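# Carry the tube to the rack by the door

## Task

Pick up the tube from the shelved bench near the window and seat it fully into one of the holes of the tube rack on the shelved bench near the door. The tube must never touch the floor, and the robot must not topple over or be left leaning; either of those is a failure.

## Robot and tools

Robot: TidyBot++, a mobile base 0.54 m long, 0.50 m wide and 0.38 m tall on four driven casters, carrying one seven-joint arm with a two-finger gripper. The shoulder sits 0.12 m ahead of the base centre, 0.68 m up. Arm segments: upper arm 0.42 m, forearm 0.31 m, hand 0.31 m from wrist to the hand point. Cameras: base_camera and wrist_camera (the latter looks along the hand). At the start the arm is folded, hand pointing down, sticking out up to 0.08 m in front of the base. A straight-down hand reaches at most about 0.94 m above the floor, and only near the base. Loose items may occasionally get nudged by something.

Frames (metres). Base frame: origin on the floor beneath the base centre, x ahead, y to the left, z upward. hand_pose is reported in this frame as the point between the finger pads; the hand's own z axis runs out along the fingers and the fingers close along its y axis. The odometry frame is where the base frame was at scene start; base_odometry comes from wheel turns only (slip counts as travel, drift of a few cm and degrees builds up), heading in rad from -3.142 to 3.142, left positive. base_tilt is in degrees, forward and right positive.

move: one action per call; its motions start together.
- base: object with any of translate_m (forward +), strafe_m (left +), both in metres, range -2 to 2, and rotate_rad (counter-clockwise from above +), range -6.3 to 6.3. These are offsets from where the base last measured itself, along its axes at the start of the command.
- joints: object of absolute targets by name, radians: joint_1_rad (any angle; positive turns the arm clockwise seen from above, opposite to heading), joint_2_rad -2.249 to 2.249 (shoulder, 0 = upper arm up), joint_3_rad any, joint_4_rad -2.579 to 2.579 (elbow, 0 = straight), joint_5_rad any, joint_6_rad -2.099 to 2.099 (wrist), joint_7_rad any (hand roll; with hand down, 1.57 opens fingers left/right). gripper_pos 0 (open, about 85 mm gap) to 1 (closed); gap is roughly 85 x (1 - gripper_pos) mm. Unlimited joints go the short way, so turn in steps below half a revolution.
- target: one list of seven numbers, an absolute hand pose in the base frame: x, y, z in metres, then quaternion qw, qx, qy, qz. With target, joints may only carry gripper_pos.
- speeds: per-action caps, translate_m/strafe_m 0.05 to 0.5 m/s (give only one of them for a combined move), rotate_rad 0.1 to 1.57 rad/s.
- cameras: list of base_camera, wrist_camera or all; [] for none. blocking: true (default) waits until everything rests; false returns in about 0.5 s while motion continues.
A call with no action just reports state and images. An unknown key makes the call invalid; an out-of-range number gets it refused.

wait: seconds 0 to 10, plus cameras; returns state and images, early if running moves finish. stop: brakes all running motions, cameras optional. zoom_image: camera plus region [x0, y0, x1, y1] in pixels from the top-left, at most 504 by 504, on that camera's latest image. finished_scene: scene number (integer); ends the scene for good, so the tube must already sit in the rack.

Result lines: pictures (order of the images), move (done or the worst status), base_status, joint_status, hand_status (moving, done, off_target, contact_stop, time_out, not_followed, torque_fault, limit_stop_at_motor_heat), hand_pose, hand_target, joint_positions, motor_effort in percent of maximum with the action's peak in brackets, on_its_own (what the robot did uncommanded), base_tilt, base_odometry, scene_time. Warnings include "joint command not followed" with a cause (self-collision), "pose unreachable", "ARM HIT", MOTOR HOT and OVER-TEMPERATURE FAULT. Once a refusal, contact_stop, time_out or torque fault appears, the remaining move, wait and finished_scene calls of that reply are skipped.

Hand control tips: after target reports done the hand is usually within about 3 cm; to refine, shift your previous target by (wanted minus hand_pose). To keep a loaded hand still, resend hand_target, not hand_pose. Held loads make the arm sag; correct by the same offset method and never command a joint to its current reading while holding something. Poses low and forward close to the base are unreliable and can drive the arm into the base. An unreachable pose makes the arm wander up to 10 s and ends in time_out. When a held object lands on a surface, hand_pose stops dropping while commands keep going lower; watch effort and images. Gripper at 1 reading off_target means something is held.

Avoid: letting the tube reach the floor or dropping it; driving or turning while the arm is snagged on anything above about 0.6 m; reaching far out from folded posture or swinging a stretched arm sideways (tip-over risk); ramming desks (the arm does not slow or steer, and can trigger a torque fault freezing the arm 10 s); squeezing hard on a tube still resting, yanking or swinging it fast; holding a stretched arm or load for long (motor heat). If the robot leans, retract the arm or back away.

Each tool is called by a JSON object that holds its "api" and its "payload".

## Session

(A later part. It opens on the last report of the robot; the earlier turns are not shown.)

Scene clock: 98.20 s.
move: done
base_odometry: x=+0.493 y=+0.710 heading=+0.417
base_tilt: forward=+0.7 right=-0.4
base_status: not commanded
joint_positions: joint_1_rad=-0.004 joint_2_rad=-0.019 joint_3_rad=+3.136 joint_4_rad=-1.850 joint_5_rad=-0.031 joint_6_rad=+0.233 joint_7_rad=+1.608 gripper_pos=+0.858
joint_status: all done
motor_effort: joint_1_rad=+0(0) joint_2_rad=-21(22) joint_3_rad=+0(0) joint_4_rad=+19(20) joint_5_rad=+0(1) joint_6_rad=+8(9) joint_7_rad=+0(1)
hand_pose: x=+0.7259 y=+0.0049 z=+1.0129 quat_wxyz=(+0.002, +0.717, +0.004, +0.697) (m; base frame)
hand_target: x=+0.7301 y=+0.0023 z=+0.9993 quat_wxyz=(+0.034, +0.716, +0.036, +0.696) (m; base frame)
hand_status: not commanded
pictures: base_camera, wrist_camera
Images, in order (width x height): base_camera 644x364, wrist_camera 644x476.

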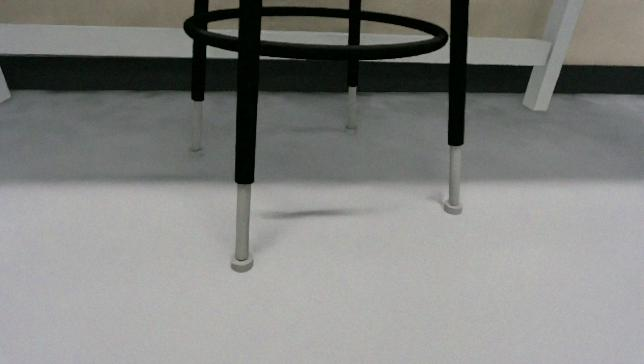

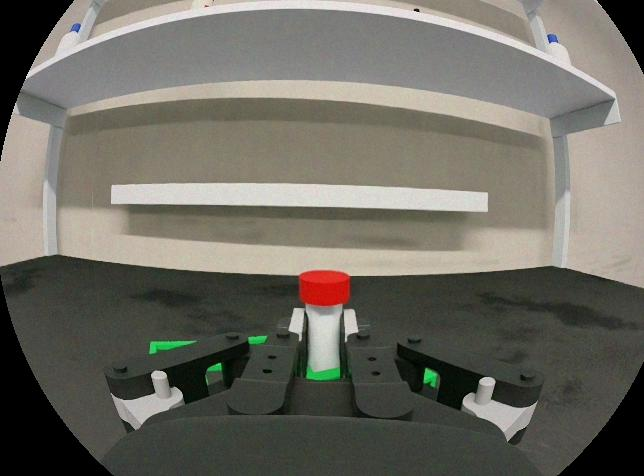

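{"api": "move", "payload": {"joints": {"gripper_pos": 0.7}}}

{"api": "zoom_image", "payload": {"camera": "wrist_camera", "region": [140, 240, 500, 476]}}

Scene clock: 99.13 s.
move: done
base_odometry: x=+0.493 y=+0.710 heading=+0.417
base_tilt: forward=+0.7 right=-0.4
base_status: not commanded
joint_positions: joint_1_rad=-0.004 joint_2_rad=-0.018 joint_3_rad=+3.136 joint_4_rad=-1.854 joint_5_rad=-0.031 joint_6_rad=+0.233 joint_7_rad=+1.608 gripper_pos=+0.700
joint_status: all done
motor_effort: joint_1_rad=-1(1) joint_2_rad=-21(22) joint_3_rad=-1(1) joint_4_rad=+20(21) joint_5_rad=+1(1) joint_6_rad=+8(9) joint_7_rad=+0(1)
hand_pose: x=+0.7258 y=+0.0049 z=+1.0101 quat_wxyz=(+0.002, +0.718, +0.004, +0.696) (m; base frame)
hand_target: x=+0.7301 y=+0.0023 z=+0.9993 quat_wxyz=(+0.034, +0.716, +0.036, +0.696) (m; base frame)
hand_status: not commanded
pictures: base_camera, wrist_camera
Images, in order (width x height): base_camera 644x364, wrist_camera 644x476.

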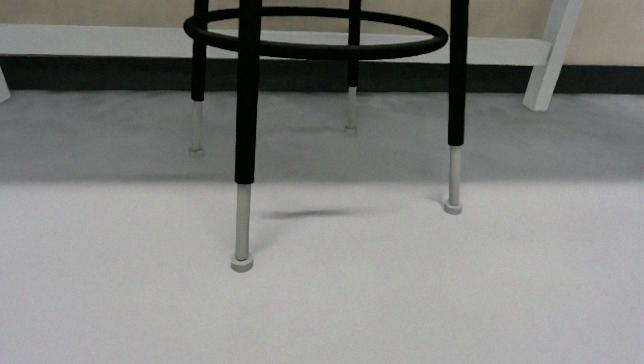

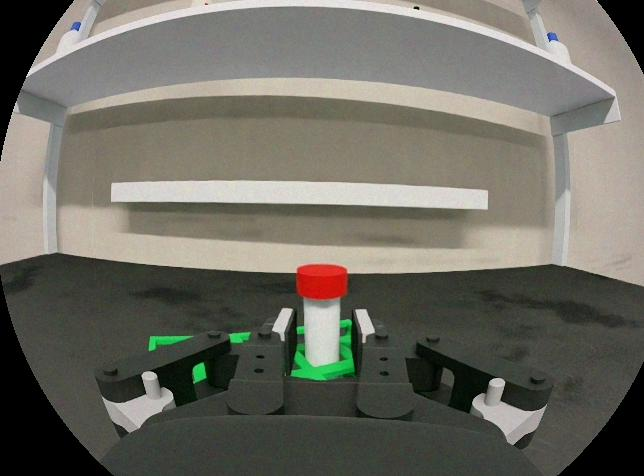

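Scaled by 1.400.

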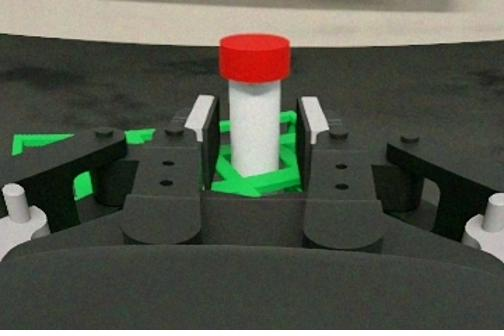

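{"api": "move", "payload": {"base": {"translate_m": -0.15}, "speeds": {"translate_m": 0.2}, "joints": {"gripper_pos": 0.6}}}

{"api": "zoom_image", "payload": {"camera": "wrist_camera", "region": [140, 200, 500, 440]}}

Scene clock: 100.80 s.
move: done
base_odometry: x=+0.356 y=+0.649 heading=+0.417
base_tilt: forward=+0.6 right=-0.3
base_status: done
joint_positions: joint_1_rad=-0.004 joint_2_rad=-0.012 joint_3_rad=+3.136 joint_4_rad=-1.858 joint_5_rad=-0.031 joint_6_rad=+0.237 joint_7_rad=+1.608 gripper_pos=+0.600
joint_status: all done
motor_effort: joint_1_rad=+0(1) joint_2_rad=-22(24) joint_3_rad=-1(1) joint_4_rad=+21(21) joint_5_rad=+1(1) joint_6_rad=+9(9) joint_7_rad=+0(1)
hand_pose: x=+0.7275 y=+0.0049 z=+1.0048 quat_wxyz=(+0.002, +0.721, +0.004, +0.693) (m; base frame)
hand_target: x=+0.7301 y=+0.0023 z=+0.9993 quat_wxyz=(+0.034, +0.716, +0.036, +0.696) (m; base frame)
hand_status: not commanded
pictures: base_camera, wrist_camera
Images, in order (width x height): base_camera 644x364, wrist_camera 644x476.

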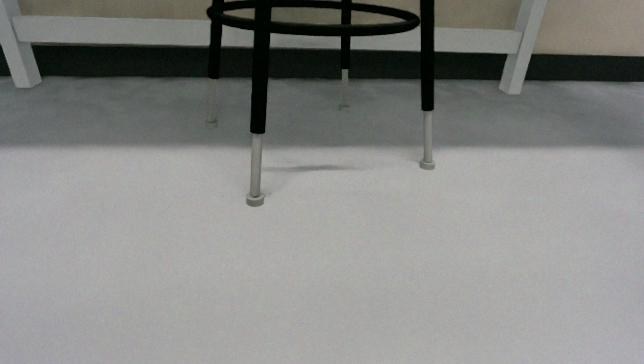

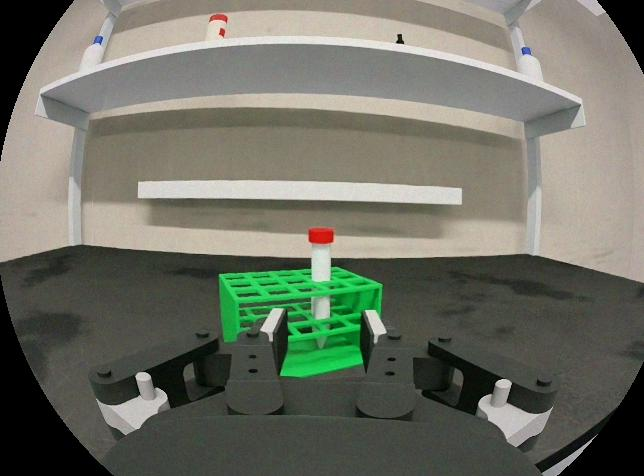

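Scaled by 1.400.

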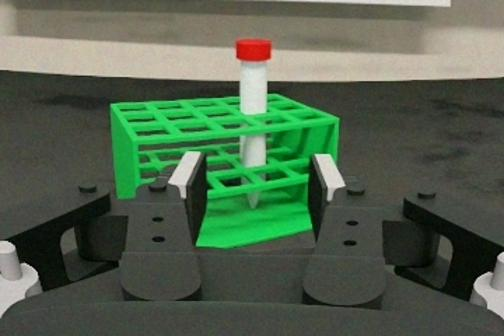

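{"api": "finished_scene", "payload": {"scene": 1}}

The scene is finished: the task was done.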